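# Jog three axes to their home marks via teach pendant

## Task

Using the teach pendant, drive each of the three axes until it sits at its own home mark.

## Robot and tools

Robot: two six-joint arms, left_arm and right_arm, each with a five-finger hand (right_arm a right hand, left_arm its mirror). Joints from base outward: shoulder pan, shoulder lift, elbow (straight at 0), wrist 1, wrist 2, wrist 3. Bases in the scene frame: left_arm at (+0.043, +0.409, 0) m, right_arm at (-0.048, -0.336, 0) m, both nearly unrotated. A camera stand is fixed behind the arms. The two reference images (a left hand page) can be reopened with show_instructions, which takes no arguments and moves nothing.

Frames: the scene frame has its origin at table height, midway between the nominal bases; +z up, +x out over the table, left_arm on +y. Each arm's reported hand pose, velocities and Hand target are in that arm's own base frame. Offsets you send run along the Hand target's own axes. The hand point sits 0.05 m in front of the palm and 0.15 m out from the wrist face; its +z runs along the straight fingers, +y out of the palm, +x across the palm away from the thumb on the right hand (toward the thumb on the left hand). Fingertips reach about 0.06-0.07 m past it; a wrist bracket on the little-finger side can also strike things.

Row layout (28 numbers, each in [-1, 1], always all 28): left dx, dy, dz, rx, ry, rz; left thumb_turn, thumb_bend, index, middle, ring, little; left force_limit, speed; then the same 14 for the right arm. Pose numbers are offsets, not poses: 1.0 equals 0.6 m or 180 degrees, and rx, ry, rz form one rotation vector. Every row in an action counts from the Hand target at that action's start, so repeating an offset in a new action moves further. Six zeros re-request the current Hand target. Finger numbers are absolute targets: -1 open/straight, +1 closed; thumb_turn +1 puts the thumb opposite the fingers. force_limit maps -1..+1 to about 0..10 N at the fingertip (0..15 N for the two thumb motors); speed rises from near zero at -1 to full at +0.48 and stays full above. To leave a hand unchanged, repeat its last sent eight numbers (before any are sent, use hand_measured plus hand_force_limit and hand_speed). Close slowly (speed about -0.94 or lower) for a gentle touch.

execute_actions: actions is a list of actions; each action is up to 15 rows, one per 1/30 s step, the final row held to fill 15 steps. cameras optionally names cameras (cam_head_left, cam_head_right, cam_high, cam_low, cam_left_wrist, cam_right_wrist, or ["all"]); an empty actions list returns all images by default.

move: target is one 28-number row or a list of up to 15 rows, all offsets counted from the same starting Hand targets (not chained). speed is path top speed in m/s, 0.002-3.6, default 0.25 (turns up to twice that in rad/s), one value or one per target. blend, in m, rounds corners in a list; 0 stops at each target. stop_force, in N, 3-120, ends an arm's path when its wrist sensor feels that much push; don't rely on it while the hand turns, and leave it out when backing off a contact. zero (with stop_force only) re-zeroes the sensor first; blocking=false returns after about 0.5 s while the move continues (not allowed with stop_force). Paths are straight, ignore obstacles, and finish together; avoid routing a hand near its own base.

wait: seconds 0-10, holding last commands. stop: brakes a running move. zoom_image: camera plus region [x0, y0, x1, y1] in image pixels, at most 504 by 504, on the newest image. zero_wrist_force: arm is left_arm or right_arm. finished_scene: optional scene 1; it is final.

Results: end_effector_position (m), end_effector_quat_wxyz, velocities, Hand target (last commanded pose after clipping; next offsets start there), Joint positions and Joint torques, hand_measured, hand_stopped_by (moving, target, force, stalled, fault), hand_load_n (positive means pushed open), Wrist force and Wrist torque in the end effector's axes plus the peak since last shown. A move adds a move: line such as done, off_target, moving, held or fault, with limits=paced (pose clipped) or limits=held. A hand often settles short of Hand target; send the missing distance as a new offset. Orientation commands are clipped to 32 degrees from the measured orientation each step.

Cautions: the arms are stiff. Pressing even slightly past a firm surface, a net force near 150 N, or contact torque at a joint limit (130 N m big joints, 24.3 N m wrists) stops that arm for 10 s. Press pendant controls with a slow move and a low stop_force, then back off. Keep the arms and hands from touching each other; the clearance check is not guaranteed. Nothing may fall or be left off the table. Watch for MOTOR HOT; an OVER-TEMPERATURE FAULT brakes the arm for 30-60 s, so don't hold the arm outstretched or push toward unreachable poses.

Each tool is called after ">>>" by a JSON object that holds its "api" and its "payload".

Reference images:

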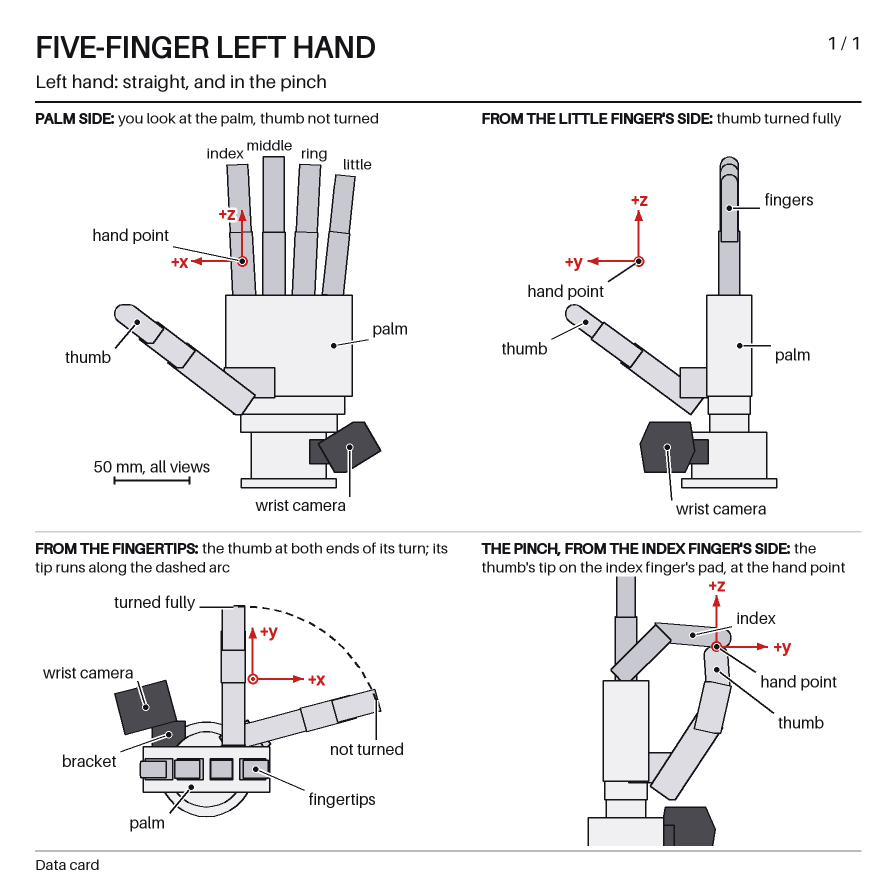

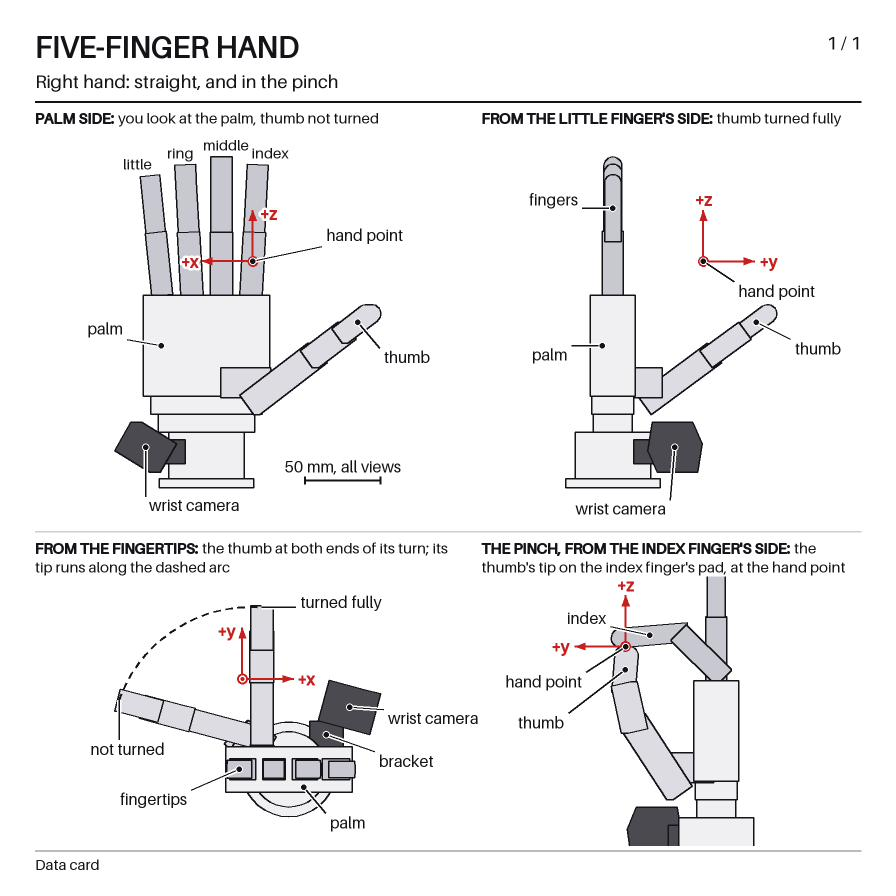

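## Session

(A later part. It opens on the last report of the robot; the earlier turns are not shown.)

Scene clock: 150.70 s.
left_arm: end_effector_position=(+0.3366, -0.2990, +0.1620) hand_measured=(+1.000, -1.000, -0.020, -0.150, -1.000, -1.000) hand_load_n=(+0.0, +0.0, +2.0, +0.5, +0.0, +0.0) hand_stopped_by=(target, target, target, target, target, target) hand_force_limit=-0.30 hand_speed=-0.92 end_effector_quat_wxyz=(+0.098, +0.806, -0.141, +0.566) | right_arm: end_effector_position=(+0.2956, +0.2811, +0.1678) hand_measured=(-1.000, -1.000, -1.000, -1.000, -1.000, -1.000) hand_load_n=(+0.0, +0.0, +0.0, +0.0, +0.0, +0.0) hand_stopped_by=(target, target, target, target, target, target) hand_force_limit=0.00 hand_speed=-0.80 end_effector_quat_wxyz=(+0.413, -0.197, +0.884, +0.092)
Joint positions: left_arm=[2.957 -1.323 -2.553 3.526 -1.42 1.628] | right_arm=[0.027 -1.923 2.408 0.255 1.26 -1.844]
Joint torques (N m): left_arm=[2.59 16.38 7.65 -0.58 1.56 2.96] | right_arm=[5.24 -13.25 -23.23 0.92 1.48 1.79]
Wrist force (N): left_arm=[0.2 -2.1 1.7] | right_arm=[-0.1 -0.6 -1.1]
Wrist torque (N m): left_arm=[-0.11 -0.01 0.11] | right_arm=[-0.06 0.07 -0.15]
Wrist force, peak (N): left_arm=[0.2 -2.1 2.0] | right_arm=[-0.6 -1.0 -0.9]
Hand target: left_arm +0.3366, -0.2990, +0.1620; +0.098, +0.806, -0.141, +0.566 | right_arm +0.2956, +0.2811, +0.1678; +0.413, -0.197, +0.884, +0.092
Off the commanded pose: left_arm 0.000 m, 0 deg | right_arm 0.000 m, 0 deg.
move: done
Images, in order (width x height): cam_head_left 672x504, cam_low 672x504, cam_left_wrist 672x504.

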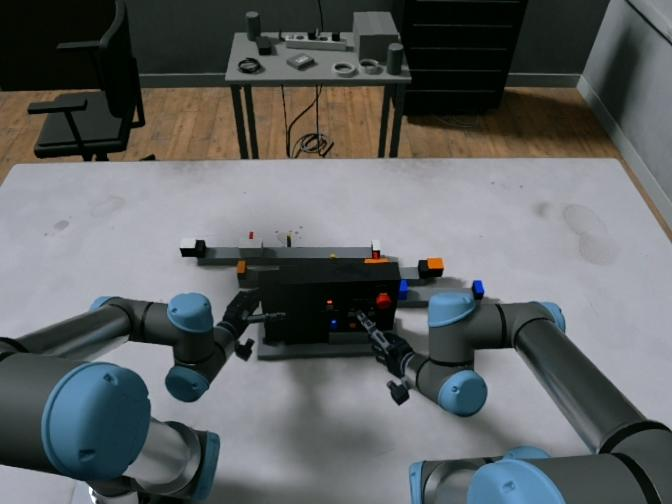

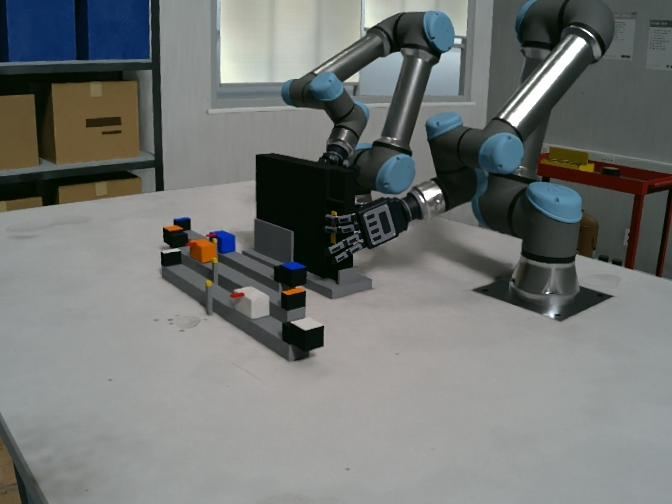

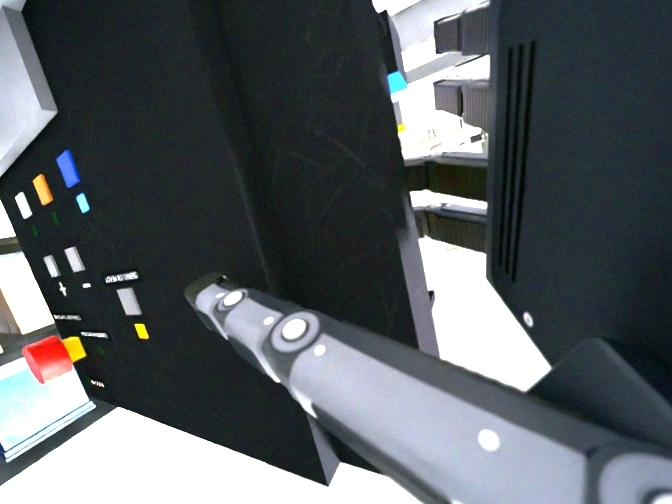

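>>> {"api": "move", "payload": {"target": [0,0,0,0,0,0,1,-1,0.06,-0.07,-1,-1,-0.2,-0.92,0,0,0,0,0,0,-1,-1,-1,-1,-1,-1,0,-0.8], "cameras": ["cam_low","cam_left_wrist","cam_head_left"]}}

>>> {"api": "zoom_image", "payload": {"camera": "cam_left_wrist", "region": [0, 130, 180, 420]}}

>>> {"api": "zoom_image", "payload": {"camera": "cam_low", "region": [290, 150, 440, 310]}}

Scene clock: 152.67 s.
left_arm: end_effector_position=(+0.3366, -0.2990, +0.1620) hand_measured=(+1.000, -1.000, +0.022, -0.100, -1.000, -1.000) hand_load_n=(+0.0, +0.0, +4.5, +5.5, +0.0, +0.0) hand_stopped_by=(target, target, force, force, target, target) hand_force_limit=-0.20 hand_speed=-0.92 end_effector_quat_wxyz=(+0.098, +0.806, -0.141, +0.566) | right_arm: end_effector_position=(+0.2956, +0.2811, +0.1678) hand_measured=(-1.000, -1.000, -1.000, -1.000, -1.000, -1.000) hand_load_n=(+0.0, +0.0, +0.0, +0.0, +0.0, +0.0) hand_stopped_by=(target, target, target, target, target, target) hand_force_limit=0.00 hand_speed=-0.80 end_effector_quat_wxyz=(+0.413, -0.197, +0.884, +0.092)
Joint positions: left_arm=[2.957 -1.323 -2.553 3.526 -1.42 1.628] | right_arm=[0.027 -1.923 2.408 0.255 1.26 -1.844]
Joint torques (N m): left_arm=[-0.85 16.19 8.38 -0.33 1.6 2.69] | right_arm=[3.99 -10.97 -21.87 0.93 1.37 1.84]
Wrist force (N): left_arm=[0.6 -3.7 9.8] | right_arm=[-0.2 -0.3 -1.2]
Wrist torque (N m): left_arm=[-0.15 0.17 0.16] | right_arm=[-0.01 0.08 -0.15]
Wrist force, peak (N): left_arm=[0.5 -3.8 10.1] | right_arm=[-0.6 -0.8 -1.3]
Hand target: left_arm +0.3366, -0.2990, +0.1620; +0.098, +0.806, -0.141, +0.566 | right_arm +0.2956, +0.2811, +0.1678; +0.413, -0.197, +0.884, +0.092
Off the commanded pose: left_arm 0.000 m, 0 deg | right_arm 0.000 m, 0 deg.
move: done
Images, in order (width x height): cam_head_left 672x504, cam_low 672x504, cam_left_wrist 672x504.

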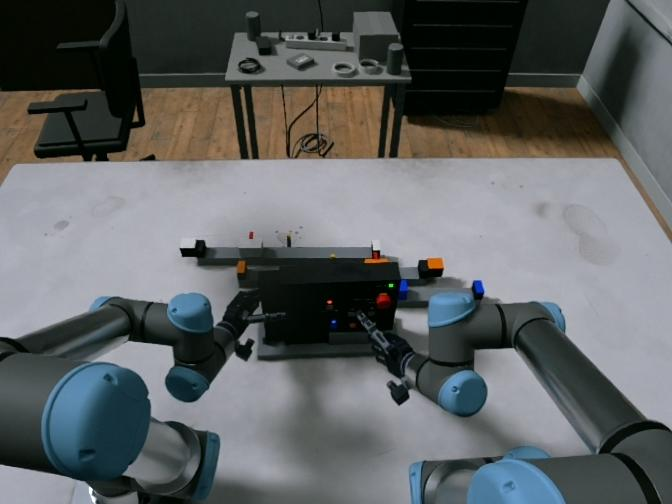

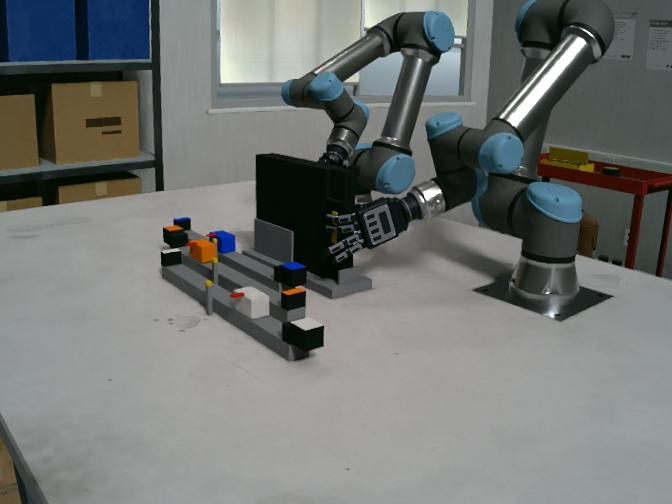

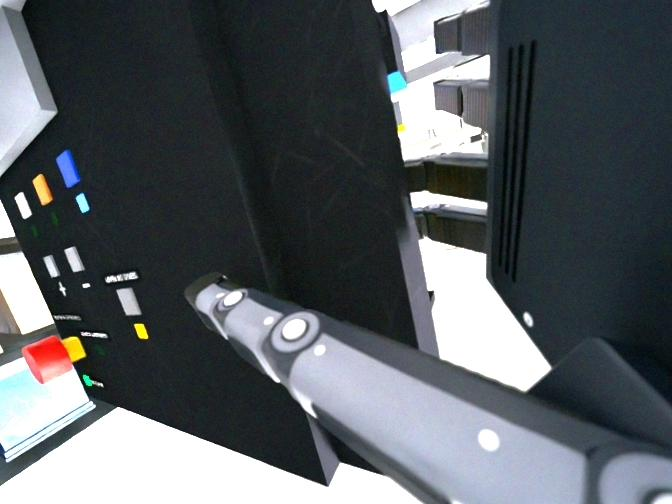

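Scaled by 1.738.

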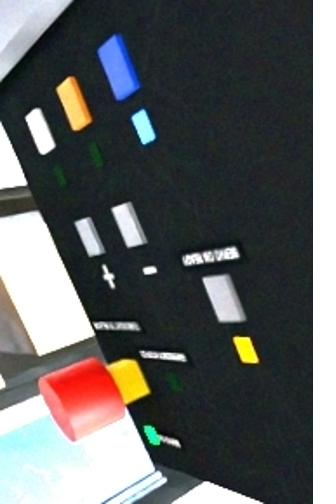

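Scaled by 3.150.

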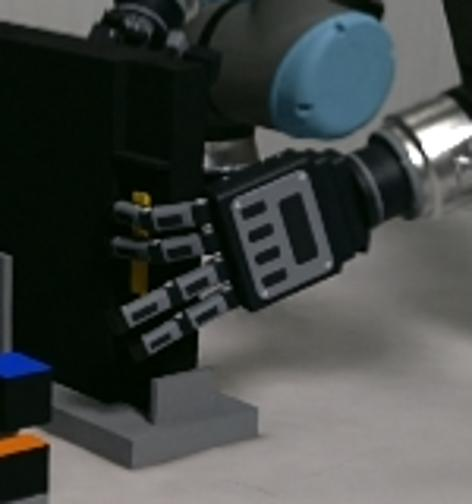

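>>> {"api": "move", "payload": {"target": [0,0,0,0,0,0,1,-1,0.06,-0.07,-1,-1,-0.2,-0.92,-0.0214,-0.0155,0.0255,0,0,0,-1,-1,-1,-1,-1,-1,0,-0.8], "speed": 0.1, "cameras": ["cam_left_wrist","cam_head_left","cam_high"]}}

>>> {"api": "zoom_image", "payload": {"camera": "cam_left_wrist", "region": [0, 130, 180, 420]}}

>>> {"api": "zoom_image", "payload": {"camera": "cam_head_left", "region": [310, 270, 410, 350]}}

>>> {"api": "zoom_image", "payload": {"camera": "cam_high", "region": [170, 210, 350, 310]}}

Scene clock: 154.87 s.
left_arm: end_effector_position=(+0.3366, -0.2990, +0.1620) hand_measured=(+1.000, -1.000, +0.022, -0.100, -1.000, -1.000) hand_load_n=(+0.0, +0.0, +4.5, +5.5, +0.0, +0.0) hand_stopped_by=(target, target, force, force, target, target) hand_force_limit=-0.20 hand_speed=-0.92 end_effector_quat_wxyz=(+0.098, +0.806, -0.141, +0.566) | right_arm: end_effector_position=(+0.3177, +0.2811, +0.1679) hand_measured=(-1.000, -1.000, -1.000, -1.000, -1.000, -1.000) hand_load_n=(+0.0, -0.5, +0.0, +0.0, +0.0, +0.5) hand_stopped_by=(target, target, target, target, target, target) hand_force_limit=0.00 hand_speed=-0.80 end_effector_quat_wxyz=(+0.413, -0.197, +0.884, +0.092)
Joint positions: left_arm=[2.957 -1.323 -2.553 3.526 -1.42 1.628] | right_arm=[0.023 -1.858 2.368 0.23 1.257 -1.847]
Joint torques (N m): left_arm=[-0.93 16.31 8.86 -0.25 1.66 2.87] | right_arm=[5.87 -15.61 -7.64 1.97 1.48 1.99]
Wrist force (N): left_arm=[0.6 -3.9 10.0] | right_arm=[-0.2 -0.4 -0.8]
Wrist torque (N m): left_arm=[-0.18 0.17 0.17] | right_arm=[-0.04 0.07 -0.05]
Wrist force, peak (N): left_arm=[0.5 -3.7 10.2] | right_arm=[0.1 -0.8 -1.4]
Hand target: left_arm +0.3366, -0.2990, +0.1620; +0.098, +0.806, -0.141, +0.566 | right_arm +0.3176, +0.2811, +0.1678; +0.413, -0.197, +0.884, +0.092
Off the commanded pose: left_arm 0.000 m, 0 deg | right_arm 0.000 m, 0 deg.
move: done
Images, in order (width x height): cam_head_left 672x504, cam_high 672x504, cam_left_wrist 672x504.

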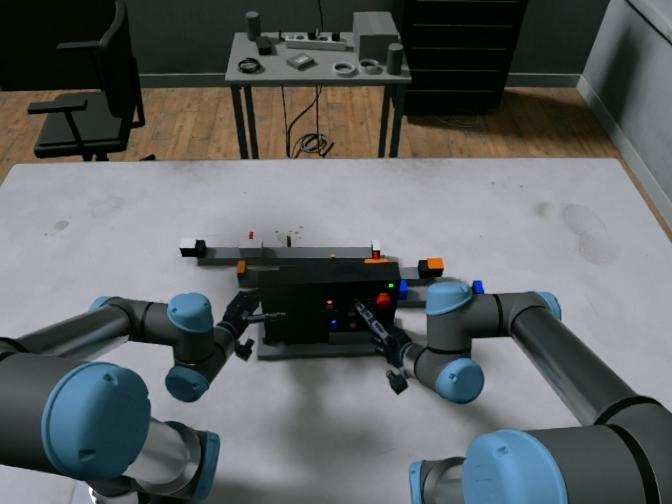

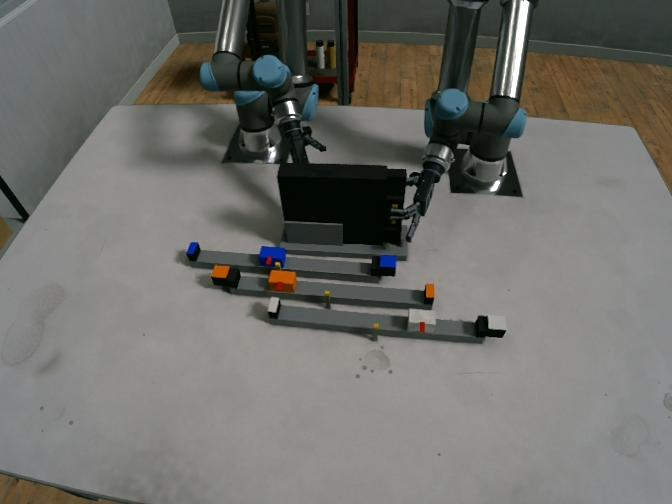

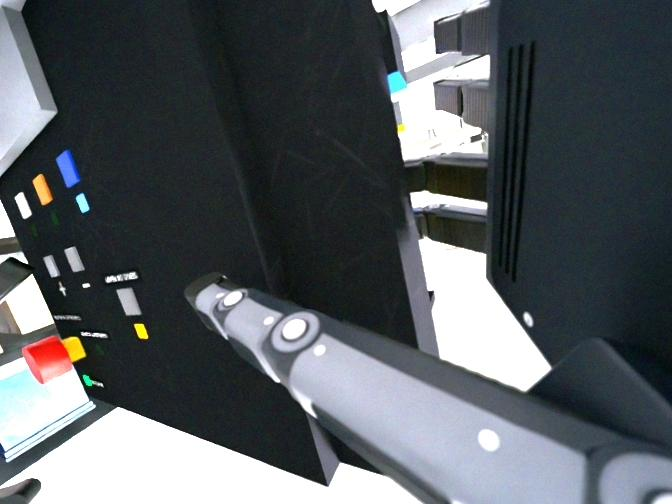

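Scaled by 1.738.

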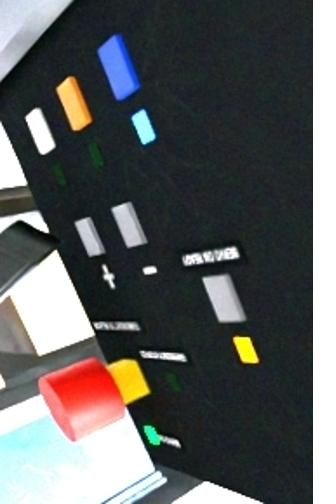

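Scaled by 5.040.

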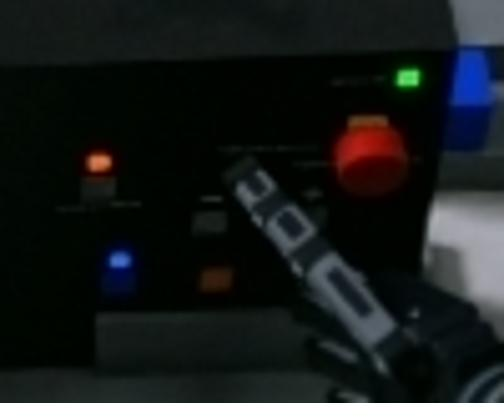

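Scaled by 2.800.

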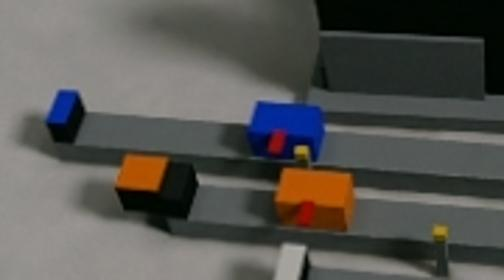

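>>> {"api": "execute_actions", "payload": {"actions": [[[0,0,0,0,0,0,1,-1,0.06,-0.07,-1,-1,-0.2,-0.92,-0.00136,-0.00099,0.00162,0,0,0,-1,-1,-1,-1,-1,-1,0,-0.8],[0,0,0,0,0,0,1,-1,0.06,-0.07,-1,-1,-0.2,-0.92,-0.00272,-0.00197,0.00324,0,0,0,-1,-1,-1,-1,-1,-1,0,-0.8],[0,0,0,0,0,0,1,-1,0.06,-0.07,-1,-1,-0.2,-0.92,-0.00408,-0.00296,0.00486,0,0,0,-1,-1,-1,-1,-1,-1,0,-0.8],[0,0,0,0,0,0,1,-1,0.06,-0.07,-1,-1,-0.2,-0.92,-0.00544,-0.00395,0.00648,0,0,0,-1,-1,-1,-1,-1,-1,0,-0.8],[0,0,0,0,0,0,1,-1,0.06,-0.07,-1,-1,-0.2,-0.92,-0.0068,-0.00494,0.0081,0,0,0,-1,-1,-1,-1,-1,-1,0,-0.8],[0,0,0,0,0,0,1,-1,0.06,-0.07,-1,-1,-0.2,-0.92,-0.00816,-0.00592,0.00972,0,0,0,-1,-1,-1,-1,-1,-1,0,-0.8],[0,0,0,0,0,0,1,-1,0.06,-0.07,-1,-1,-0.2,-0.92,-0.00874,-0.00635,0.01041,0,0,0,-1,-1,-1,-1,-1,-1,0,-0.8],[0,0,0,0,0,0,1,-1,0.06,-0.07,-1,-1,-0.2,-0.92,-0.00922,-0.0067,0.01099,0,0,0,-1,-1,-1,-1,-1,-1,0,-0.8],[0,0,0,0,0,0,1,-1,0.06,-0.07,-1,-1,-0.2,-0.92,-0.00971,-0.00705,0.01157,0,0,0,-1,-1,-1,-1,-1,-1,0,-0.8],[0,0,0,0,0,0,1,-1,0.06,-0.07,-1,-1,-0.2,-0.92,-0.0102,-0.0074,0.01215,0,0,0,-1,-1,-1,-1,-1,-1,0,-0.8],[0,0,0,0,0,0,1,-1,0.06,-0.07,-1,-1,-0.2,-0.92,-0.01068,-0.00776,0.01272,0,0,0,-1,-1,-1,-1,-1,-1,0,-0.8],[0,0,0,0,0,0,1,-1,0.06,-0.07,-1,-1,-0.2,-0.92,-0.01117,-0.00811,0.0133,0,0,0,-1,-1,-1,-1,-1,-1,0,-0.8]],[[0,0,0,0,0,0,1,-1,0.06,-0.07,-1,-1,-0.2,-0.92,0.00291,0.00212,-0.00347,0,0,0,-1,-1,-1,-1,-1,-1,0,-0.8],[0,0,0,0,0,0,1,-1,0.06,-0.07,-1,-1,-0.2,-0.92,0.00583,0.00423,-0.00694,0,0,0,-1,-1,-1,-1,-1,-1,0,-0.8],[0,0,0,0,0,0,1,-1,0.06,-0.07,-1,-1,-0.2,-0.92,0.00874,0.00635,-0.01041,0,0,0,-1,-1,-1,-1,-1,-1,0,-0.8],[0,0,0,0,0,0,1,-1,0.06,-0.07,-1,-1,-0.2,-0.92,0.01117,0.00811,-0.0133,0,0,0,-1,-1,-1,-1,-1,-1,0,-0.8]]], "cameras": ["cam_high","cam_left_wrist"]}}

>>> {"api": "zoom_image", "payload": {"camera": "cam_high", "region": [170, 210, 350, 310]}}

Scene clock: 159.00 s.
left_arm: end_effector_position=(+0.3366, -0.2990, +0.1620) hand_measured=(+1.000, -1.000, +0.022, -0.100, -1.000, -1.000) hand_load_n=(+0.0, +0.0, +4.5, +5.5, +0.0, +0.0) hand_stopped_by=(target, target, force, force, target, target) hand_force_limit=-0.20 hand_speed=-0.92 end_effector_quat_wxyz=(+0.098, +0.806, -0.141, +0.566) | right_arm: end_effector_position=(+0.3176, +0.2811, +0.1678) hand_measured=(-1.000, -1.000, -1.000, -1.000, -1.000, -1.000) hand_load_n=(+0.0, +0.0, +0.0, +0.0, +0.0, +0.0) hand_stopped_by=(target, target, target, target, target, target) hand_force_limit=0.00 hand_speed=-0.80 end_effector_quat_wxyz=(+0.413, -0.197, +0.884, +0.092)
Joint positions: left_arm=[2.957 -1.323 -2.553 3.526 -1.42 1.628] | right_arm=[0.023 -1.858 2.368 0.23 1.257 -1.846]
Joint torques (N m): left_arm=[-2.43 16.38 9.21 0.08 1.57 2.65] | right_arm=[-0.07 -9.83 -16.95 -0.33 -2.96 -2.16]
Wrist force (N): left_arm=[0.9 -3.7 10.0] | right_arm=[-0.4 -0.4 -0.8]
Wrist torque (N m): left_arm=[-0.15 0.16 0.17] | right_arm=[-0.05 0.10 -0.12]
Wrist force, peak (N): left_arm=[0.5 -4.0 10.2] | right_arm=[2.3 1.2 -5.0]
Hand target: left_arm +0.3366, -0.2990, +0.1620; +0.098, +0.806, -0.141, +0.566 | right_arm +0.3176, +0.2811, +0.1678; +0.413, -0.197, +0.884, +0.092
Off the commanded pose: left_arm 0.000 m, 0 deg | right_arm 0.000 m, 0 deg.
Step readings (end_effector_position of left_arm | right_arm):
0: (+0.3366, -0.2990, +0.1620) | (+0.3176, +0.2811, +0.1678)
1: (+0.3366, -0.2990, +0.1620) | (+0.3176, +0.2811, +0.1678)
2: (+0.3366, -0.2990, +0.1620) | (+0.3178, +0.2811, +0.1678)
4: (+0.3366, -0.2990, +0.1620) | (+0.3199, +0.2811, +0.1678)
8: (+0.3366, -0.2990, +0.1620) | (+0.3260, +0.2811, +0.1679)
15: (+0.3366, -0.2990, +0.1620) | (+0.3291, +0.2812, +0.1678)
16: (+0.3366, -0.2990, +0.1620) | (+0.3292, +0.2812, +0.1679)
17: (+0.3366, -0.2990, +0.1620) | (+0.3286, +0.2812, +0.1679)
19: (+0.3366, -0.2990, +0.1620) | (+0.3237, +0.2813, +0.1678)
23: (+0.3366, -0.2990, +0.1620) | (+0.3167, +0.2812, +0.1677)
30: (+0.3366, -0.2990, +0.1620) | (+0.3176, +0.2811, +0.1678)
Images, in order (width x height): cam_high 672x504, cam_left_wrist 672x504.

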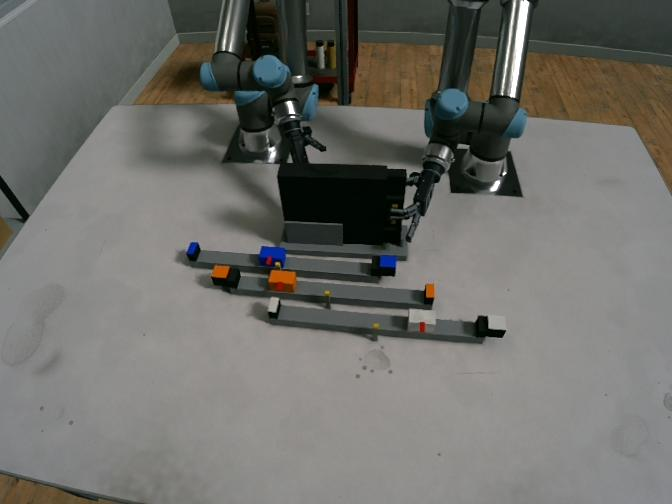

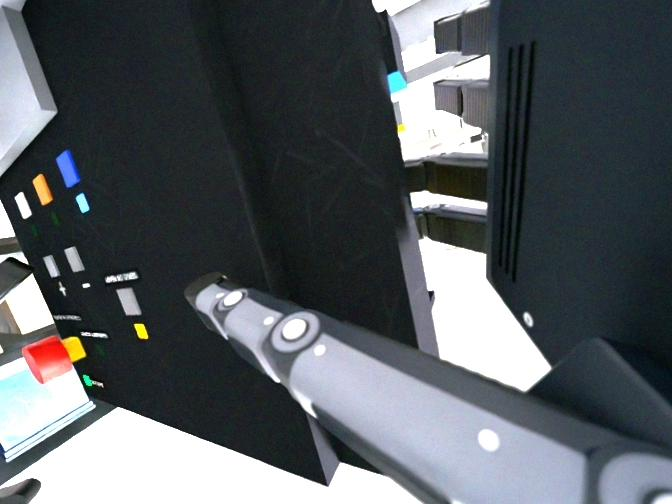

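Scaled by 2.800.

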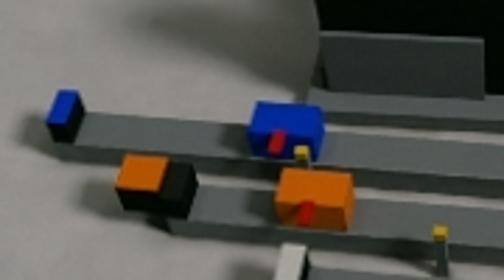

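>>> {"api": "move", "payload": {"target": [0,0,0,0,0,0,1,-1,0.06,-0.07,-1,-1,-0.2,-0.92,-0.0194,-0.0141,0.0231,0,0,0,-1,-1,-1,-1,-1,-1,0,-0.8], "speed": 0.03, "stop_force": 5, "cameras": ["cam_high","cam_left_wrist","cam_head_left"]}}

>>> {"api": "move", "payload": {"target": [0,0,0,0,0,0,1,-1,0.06,-0.07,-1,-1,-0.2,-0.92,0.0117,0.0085,-0.0139,0,0,0,-1,-1,-1,-1,-1,-1,0,-0.8], "speed": 0.1, "cameras": ["cam_high"]}}

>>> {"api": "zoom_image", "payload": {"camera": "cam_high", "region": [170, 210, 350, 310]}}

Scene clock: 161.17 s.
left_arm: end_effector_position=(+0.3366, -0.2990, +0.1620) hand_measured=(+1.000, -1.000, +0.022, -0.100, -1.000, -1.000) hand_load_n=(+0.0, +0.0, +4.5, +5.5, +0.0, +0.0) hand_stopped_by=(target, target, force, force, target, target) hand_force_limit=-0.20 hand_speed=-0.92 end_effector_quat_wxyz=(+0.098, +0.806, -0.141, +0.566) | right_arm: end_effector_position=(+0.3291, +0.2811, +0.1678) hand_measured=(-1.000, -1.000, -1.000, -1.000, -1.000, -1.000) hand_load_n=(+0.0, +0.0, -4.0, +0.0, +0.0, +0.0) hand_stopped_by=(target, target, target, target, target, target) hand_force_limit=0.00 hand_speed=-0.80 end_effector_quat_wxyz=(+0.413, -0.197, +0.884, +0.092)
Joint positions: left_arm=[2.957 -1.323 -2.553 3.526 -1.42 1.628] | right_arm=[0.022 -1.825 2.347 0.22 1.256 -1.848]
Joint torques (N m): left_arm=[-2.86 16.26 9.88 0.18 1.73 2.68] | right_arm=[5.55 2.87 -25.91 1.26 2.45 2.24]
Wrist force (N): left_arm=[0.6 -3.9 10.1] | right_arm=[1.6 2.1 -2.8]
Wrist torque (N m): left_arm=[-0.15 0.16 0.17] | right_arm=[-0.08 0.18 0.01]
Wrist force, peak (N): left_arm=[0.3 -3.7 10.6] | right_arm=[7.2 4.2 -13.3]
Hand target: left_arm +0.3366, -0.2990, +0.1620; +0.098, +0.806, -0.141, +0.566 | right_arm +0.3291, +0.2811, +0.1679; +0.413, -0.197, +0.884, +0.092 (not the last commanded pose)
Off the commanded pose: left_arm 0.000 m, 0 deg | right_arm 0.009 m, 0 deg.
move: contact (right_arm)
Images, in order (width x height): cam_head_left 672x504, cam_high 672x504, cam_left_wrist 672x504.

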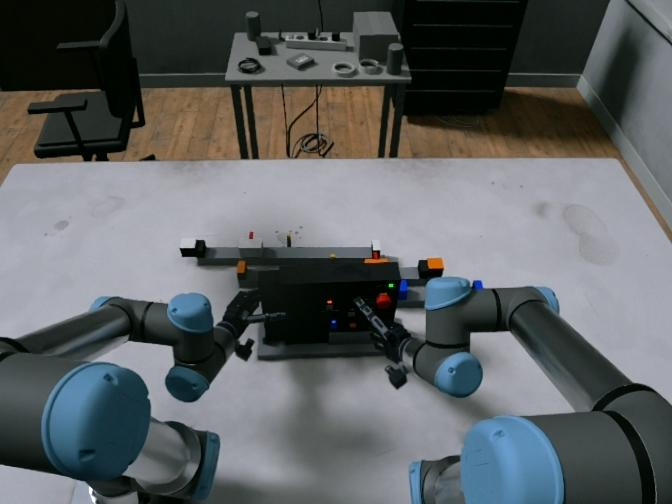

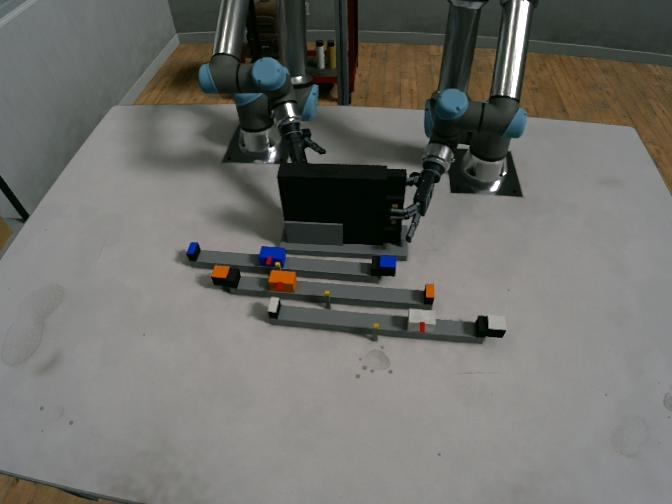

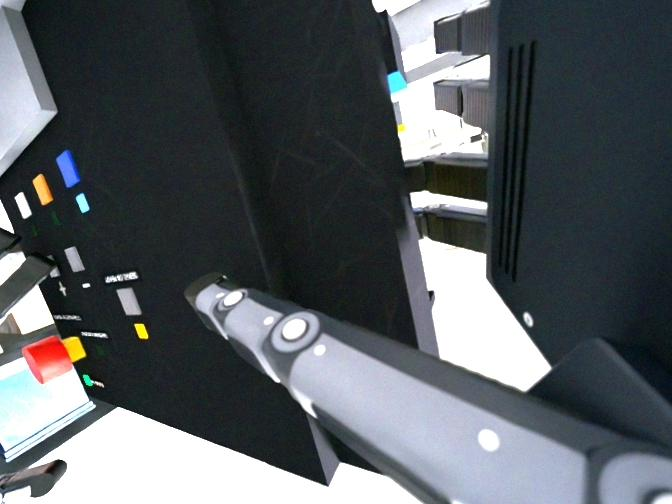

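Scene clock: 161.87 s.
left_arm: end_effector_position=(+0.3366, -0.2990, +0.1620) hand_measured=(+1.000, -1.000, +0.022, -0.100, -1.000, -1.000) hand_load_n=(+0.0, +0.0, +4.0, +5.5, -0.5, +0.0) hand_stopped_by=(target, target, force, force, target, target) hand_force_limit=-0.20 hand_speed=-0.92 end_effector_quat_wxyz=(+0.098, +0.806, -0.141, +0.566) | right_arm: end_effector_position=(+0.3169, +0.2811, +0.1678) hand_measured=(-1.000, -1.000, -1.000, -1.000, -1.000, -1.000) hand_load_n=(+0.0, +0.0, +0.0, +0.0, +0.5, +0.0) hand_stopped_by=(target, target, target, target, target, target) hand_force_limit=0.00 hand_speed=-0.80 end_effector_quat_wxyz=(+0.413, -0.197, +0.884, +0.092)
Joint positions: left_arm=[2.957 -1.323 -2.553 3.526 -1.42 1.628] | right_arm=[0.023 -1.859 2.37 0.231 1.257 -1.846]
Joint torques (N m): left_arm=[-2.73 16.58 10.41 0.27 1.58 2.56] | right_arm=[-2.2 5.24 -25.61 -0.32 0.26 1.09]
Wrist force (N): left_arm=[0.9 -3.8 9.9] | right_arm=[-0.3 -0.5 -0.9]
Wrist torque (N m): left_arm=[-0.14 0.16 0.17] | right_arm=[-0.06 0.10 -0.21]
Wrist force, peak (N): left_arm=[0.3 -4.1 10.3] | right_arm=[1.7 2.3 -2.8]
Hand target: left_arm +0.3366, -0.2990, +0.1620; +0.098, +0.806, -0.141, +0.566 | right_arm +0.3170, +0.2811, +0.1678; +0.413, -0.197, +0.884, +0.092
Off the commanded pose: left_arm 0.000 m, 0 deg | right_arm 0.000 m, 0 deg.
move: done
Images, in order (width x height): cam_high 672x504.

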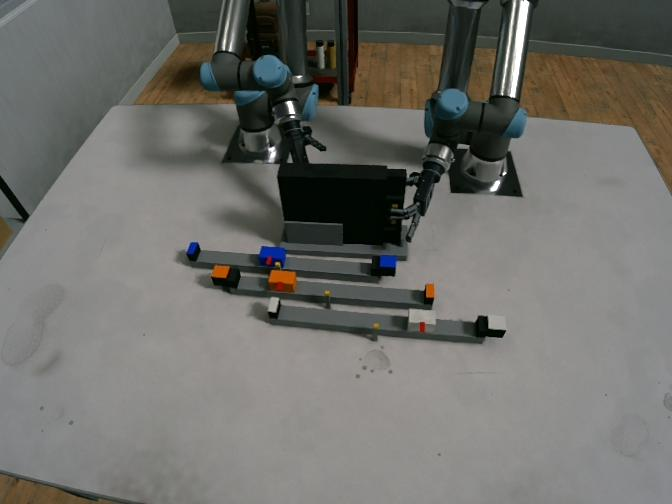

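Scaled by 2.800.

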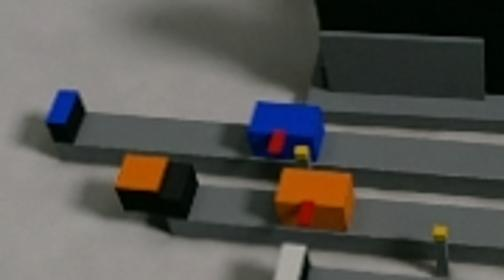

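>>> {"api": "move", "payload": {"target": [0,0,0,0,0,0,1,-1,0.06,-0.07,-1,-1,-0.2,-0.92,-0.0194,-0.0141,0.0231,0,0,0,-1,-1,-1,-1,-1,-1,0,-0.8], "speed": 0.02, "stop_force": 5, "cameras": ["cam_high","cam_left_wrist","cam_head_left"]}}

>>> {"api": "zoom_image", "payload": {"camera": "cam_left_wrist", "region": [0, 200, 120, 320]}}

>>> {"api": "zoom_image", "payload": {"camera": "cam_head_left", "region": [310, 270, 410, 350]}}

Scene clock: 164.37 s.
left_arm: end_effector_position=(+0.3366, -0.2990, +0.1620) hand_measured=(+1.000, -1.000, +0.022, -0.100, -1.000, -1.000) hand_load_n=(-0.5, +0.0, +4.5, +5.5, +0.0, +0.0) hand_stopped_by=(target, target, force, force, target, target) hand_force_limit=-0.20 hand_speed=-0.92 end_effector_quat_wxyz=(+0.098, +0.806, -0.141, +0.566) | right_arm: end_effector_position=(+0.3290, +0.2811, +0.1678) hand_measured=(-1.000, -1.000, -1.000, -1.000, -1.000, -1.000) hand_load_n=(-0.5, +0.0, -3.5, +0.0, +0.0, +0.0) hand_stopped_by=(target, target, target, target, target, target) hand_force_limit=0.00 hand_speed=-0.80 end_effector_quat_wxyz=(+0.413, -0.197, +0.884, +0.092)
Joint positions: left_arm=[2.957 -1.323 -2.553 3.526 -1.42 1.628] | right_arm=[0.022 -1.825 2.347 0.22 1.256 -1.848]
Joint torques (N m): left_arm=[-2.48 16.07 10.99 0.34 1.6 2.57] | right_arm=[5.61 -8.51 -15.01 0.89 1.88 2.09]
Wrist force (N): left_arm=[0.5 -3.9 10.4] | right_arm=[2.5 1.8 -2.7]
Wrist torque (N m): left_arm=[-0.15 0.15 0.17] | right_arm=[-0.04 0.20 0.08]
Wrist force, peak (N): left_arm=[0.2 -4.0 10.3] | right_arm=[5.5 3.0 -8.9]
Hand target: left_arm +0.3366, -0.2990, +0.1620; +0.098, +0.806, -0.141, +0.566 | right_arm +0.3290, +0.2811, +0.1678; +0.413, -0.197, +0.884, +0.092 (not the last commanded pose)
Off the commanded pose: left_arm 0.000 m, 0 deg | right_arm 0.008 m, 0 deg.
move: contact (right_arm)
Images, in order (width x height): cam_head_left 672x504, cam_high 672x504, cam_left_wrist 672x504.

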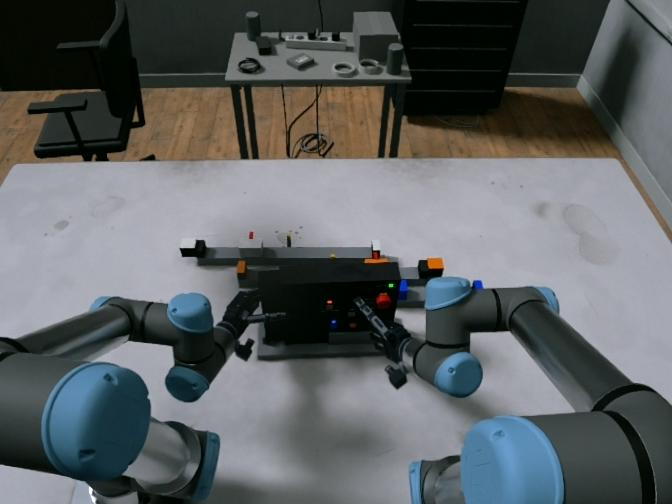

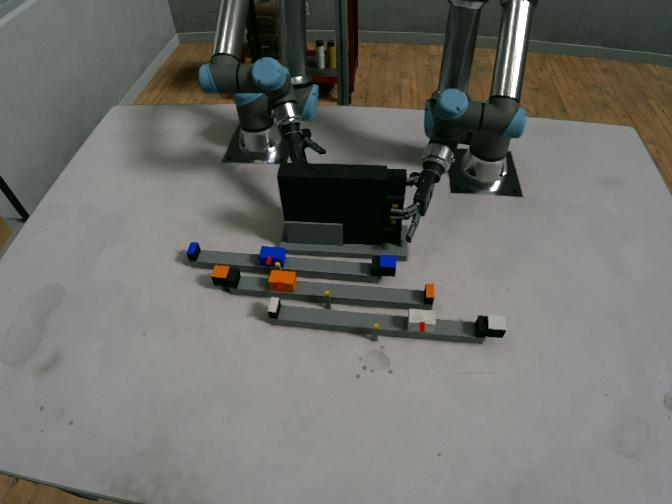

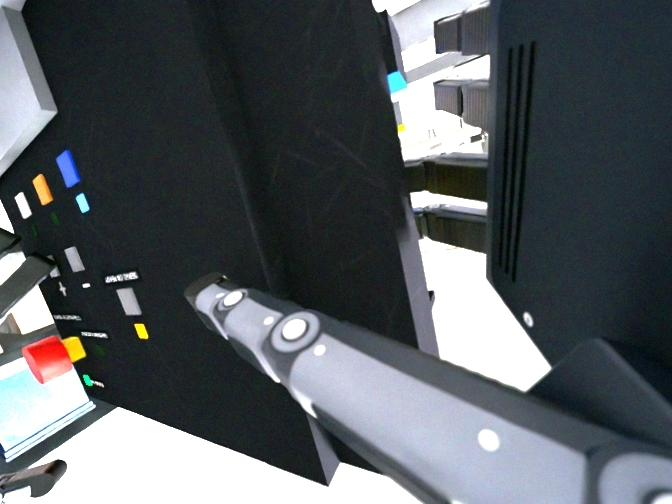

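Scaled by 4.200.

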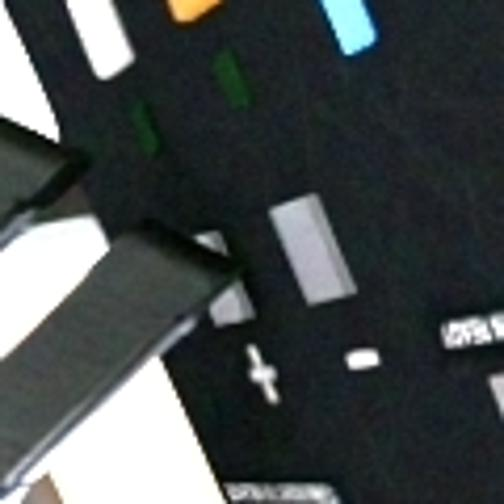

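Scaled by 5.040.

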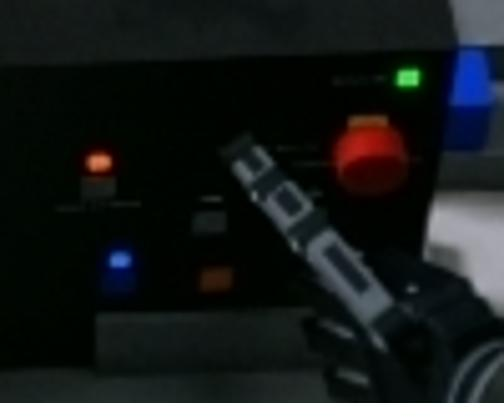

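>>> {"api": "wait", "payload": {"seconds": 0.5, "cameras": ["cam_high","cam_left_wrist"]}}

>>> {"api": "zoom_image", "payload": {"camera": "cam_high", "region": [170, 210, 350, 310]}}

Scene clock: 165.33 s.
left_arm: end_effector_position=(+0.3366, -0.2990, +0.1620) hand_measured=(+1.000, -1.000, +0.022, -0.100, -1.000, -1.000) hand_load_n=(+0.0, +0.0, +4.5, +6.0, +0.0, +0.0) hand_stopped_by=(target, target, force, force, target, target) hand_force_limit=-0.20 hand_speed=-0.92 end_effector_quat_wxyz=(+0.098, +0.806, -0.141, +0.566) | right_arm: end_effector_position=(+0.3290, +0.2811, +0.1678) hand_measured=(-1.000, -1.000, -1.000, -1.000, -1.000, -1.000) hand_load_n=(-0.5, +0.0, -3.0, +0.0, +0.0, +0.0) hand_stopped_by=(target, target, target, target, target, target) hand_force_limit=0.00 hand_speed=-0.80 end_effector_quat_wxyz=(+0.413, -0.197, +0.884, +0.092)
Joint positions: left_arm=[2.957 -1.323 -2.553 3.526 -1.42 1.628] | right_arm=[0.022 -1.825 2.347 0.22 1.256 -1.848]
Joint torques (N m): left_arm=[-2.59 16.33 10.97 0.36 1.41 2.56] | right_arm=[5.05 -1.01 -14.64 0.93 1.98 2.11]
Wrist force (N): left_arm=[0.2 -3.8 10.2] | right_arm=[2.4 2.0 -2.6]
Wrist torque (N m): left_arm=[-0.12 0.18 0.16] | right_arm=[-0.02 0.21 0.09]
Wrist force, peak (N): left_arm=[0.3 -4.1 10.5] | right_arm=[2.6 1.8 -2.9]
Hand target: left_arm +0.3366, -0.2990, +0.1620; +0.098, +0.806, -0.141, +0.566 | right_arm +0.3290, +0.2811, +0.1678; +0.413, -0.197, +0.884, +0.092 (not the last commanded pose)
Off the commanded pose: left_arm 0.000 m, 0 deg | right_arm 0.008 m, 0 deg.
wait: 0.50 s; at rest from the start
Images, in order (width x height): cam_high 672x504, cam_left_wrist 672x504.

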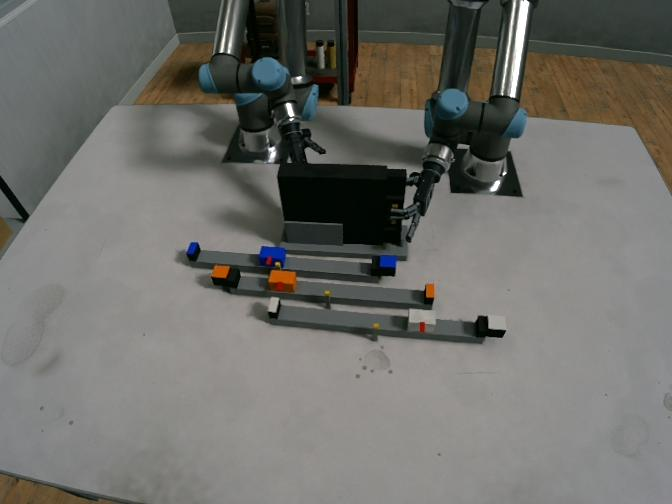

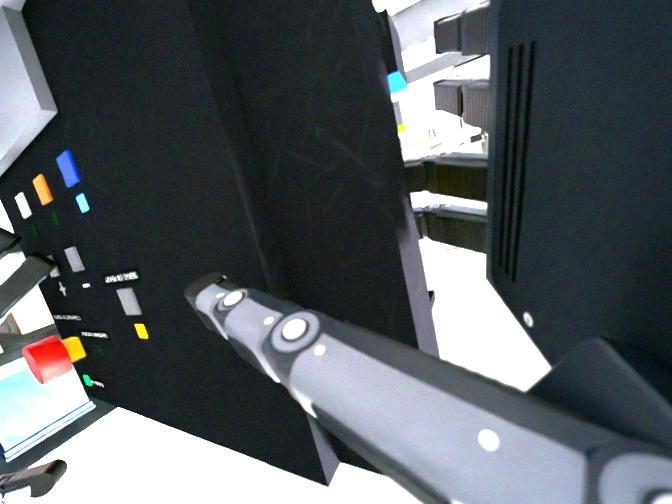

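Scaled by 2.800.

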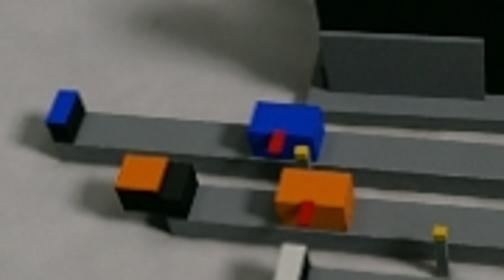

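>>> {"api": "zoom_image", "payload": {"camera": "cam_left_wrist", "region": [30, 235, 100, 295]}}

Scaled by 7.200.

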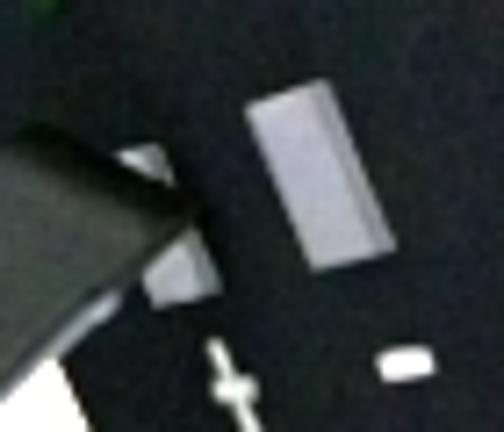

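>>> {"api": "move", "payload": {"target": [0,0,0,0,0,0,1,-1,0.06,-0.07,-1,-1,-0.2,-0.92,0.0132,-0.0051,-0.0209,0,0,0,-1,-1,-1,-1,-1,-1,0,-0.8], "speed": 0.1}}

>>> {"api": "move", "payload": {"target": [0,0,0,0,0,0,1,-1,0.06,-0.07,-1,-1,-0.2,-0.92,-0.0194,-0.0141,0.0231,0,0,0,-1,-1,-1,-1,-1,-1,0,-0.8], "speed": 0.02, "stop_force": 4, "cameras": ["cam_high","cam_left_wrist"]}}

>>> {"api": "zoom_image", "payload": {"camera": "cam_left_wrist", "region": [20, 220, 110, 310]}}

>>> {"api": "zoom_image", "payload": {"camera": "cam_high", "region": [170, 210, 350, 310]}}

Scene clock: 170.43 s.
left_arm: end_effector_position=(+0.3366, -0.2990, +0.1620) hand_measured=(+1.000, -1.000, +0.022, -0.100, -1.000, -1.000) hand_load_n=(-0.5, +0.0, +4.5, +5.5, +0.0, +0.0) hand_stopped_by=(target, target, force, force, target, target) hand_force_limit=-0.20 hand_speed=-0.92 end_effector_quat_wxyz=(+0.098, +0.806, -0.141, +0.566) | right_arm: end_effector_position=(+0.3169, +0.2722, +0.1698) hand_measured=(-1.000, -1.000, -1.000, -1.000, -1.000, -1.000) hand_load_n=(+0.0, +0.0, +0.0, +0.0, +0.0, +0.0) hand_stopped_by=(target, target, target, target, target, target) hand_force_limit=0.00 hand_speed=-0.80 end_effector_quat_wxyz=(+0.413, -0.197, +0.884, +0.092) end_effector_velocity=(+0.002, -0.001, +0.000) end_effector_angular_velocity=(-0.001, -0.001, -0.006)
Joint positions: left_arm=[2.957 -1.323 -2.553 3.526 -1.42 1.628] | right_arm=[-0.037 -1.882 2.381 0.256 1.213 -1.89]
Joint velocities: left_arm=[within noise] | right_arm=[0.005 0.005 -0.003 -0.004 0.008 0.006]
Joint torques (N m): left_arm=[-2.42 16.35 11.45 0.71 1.3 2.55] | right_arm=[6.5 5.71 -24.71 -0.73 1.65 1.86]
Wrist force (N): left_arm=[0.9 -3.8 9.9] | right_arm=[-0.2 -0.6 -0.7]
Wrist torque (N m): left_arm=[-0.15 0.17 0.17] | right_arm=[-0.10 0.07 -0.16]
Wrist force, peak (N): left_arm=[0.3 -4.0 10.5] | right_arm=[2.6 1.7 -3.3]
Hand target: left_arm +0.3366, -0.2990, +0.1620; +0.098, +0.806, -0.141, +0.566 | right_arm +0.3170, +0.2721, +0.1698; +0.413, -0.197, +0.884, +0.092
Off the commanded pose: left_arm 0.000 m, 0 deg | right_arm 0.000 m, 0 deg.
move: done

Scene clock: 171.83 s.
left_arm: end_effector_position=(+0.3366, -0.2990, +0.1620) hand_measured=(+1.000, -1.000, +0.022, -0.100, -1.000, -1.000) hand_load_n=(+0.0, +0.0, +4.5, +6.0, +0.0, +0.0) hand_stopped_by=(target, target, force, force, target, target) hand_force_limit=-0.20 hand_speed=-0.92 end_effector_quat_wxyz=(+0.098, +0.806, -0.141, +0.566) | right_arm: end_effector_position=(+0.3288, +0.2721, +0.1698) hand_measured=(-1.000, -1.000, -1.000, -1.000, -1.000, -1.000) hand_load_n=(+0.0, +0.0, -1.5, +0.0, +0.0, +0.0) hand_stopped_by=(target, target, target, target, target, target) hand_force_limit=0.00 hand_speed=-0.80 end_effector_quat_wxyz=(+0.413, -0.197, +0.884, +0.092)
Joint positions: left_arm=[2.957 -1.323 -2.553 3.526 -1.42 1.628] | right_arm=[-0.034 -1.846 2.357 0.243 1.215 -1.888]
Joint torques (N m): left_arm=[-2.95 16.25 11.37 0.92 1.41 2.42] | right_arm=[-6.06 -3.18 -13.71 1.19 -2.62 -1.93]
Wrist force (N): left_arm=[0.4 -3.9 9.9] | right_arm=[2.1 0.5 -2.7]
Wrist torque (N m): left_arm=[-0.13 0.18 0.16] | right_arm=[-0.05 0.13 -0.06]
Wrist force, peak (N): left_arm=[0.4 -4.1 10.4] | right_arm=[4.9 1.7 -10.0]
Hand target: left_arm +0.3366, -0.2990, +0.1620; +0.098, +0.806, -0.141, +0.566 | right_arm +0.3288, +0.2721, +0.1698; +0.413, -0.197, +0.884, +0.092 (not the last commanded pose)
Off the commanded pose: left_arm 0.000 m, 0 deg | right_arm 0.008 m, 0 deg.
move: contact (right_arm)
Images, in order (width x height): cam_high 672x504, cam_left_wrist 672x504.

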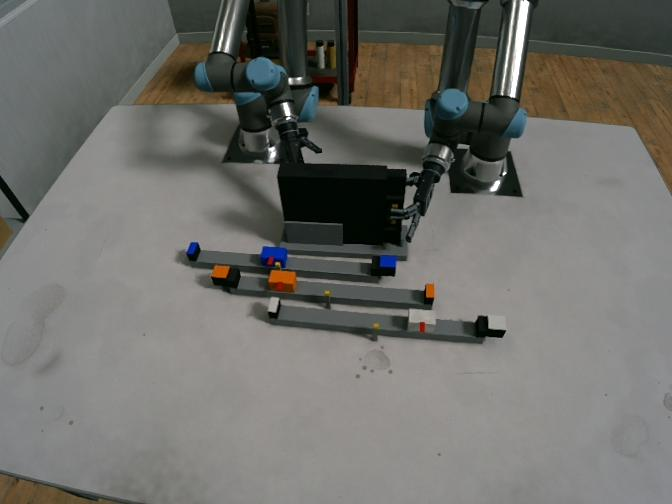

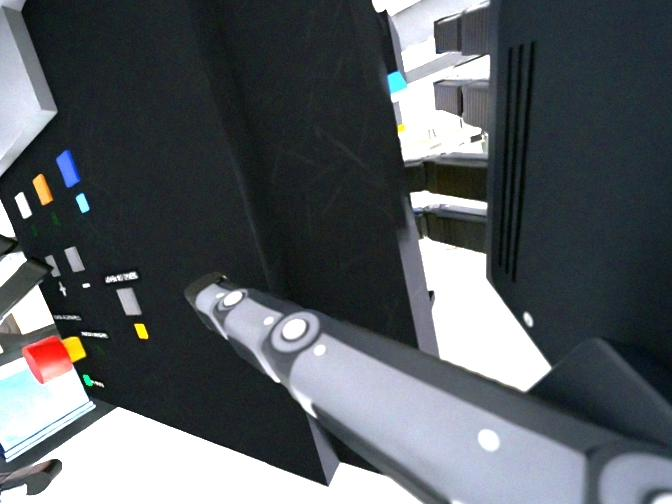

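Scaled by 5.600.

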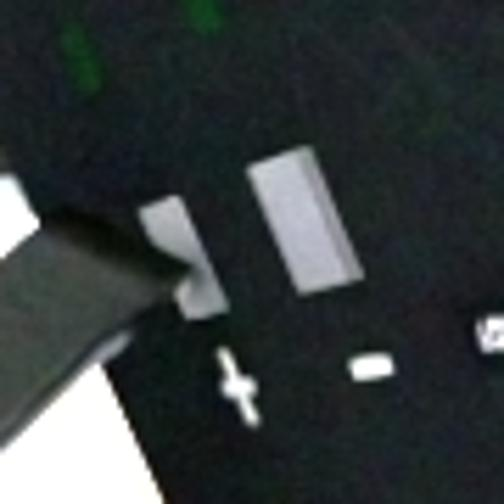

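Scaled by 2.800.

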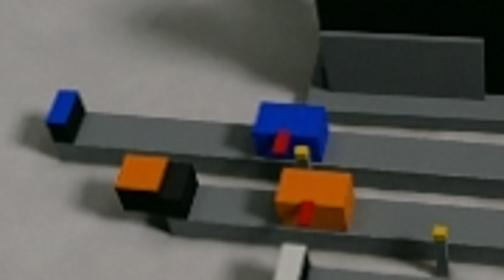

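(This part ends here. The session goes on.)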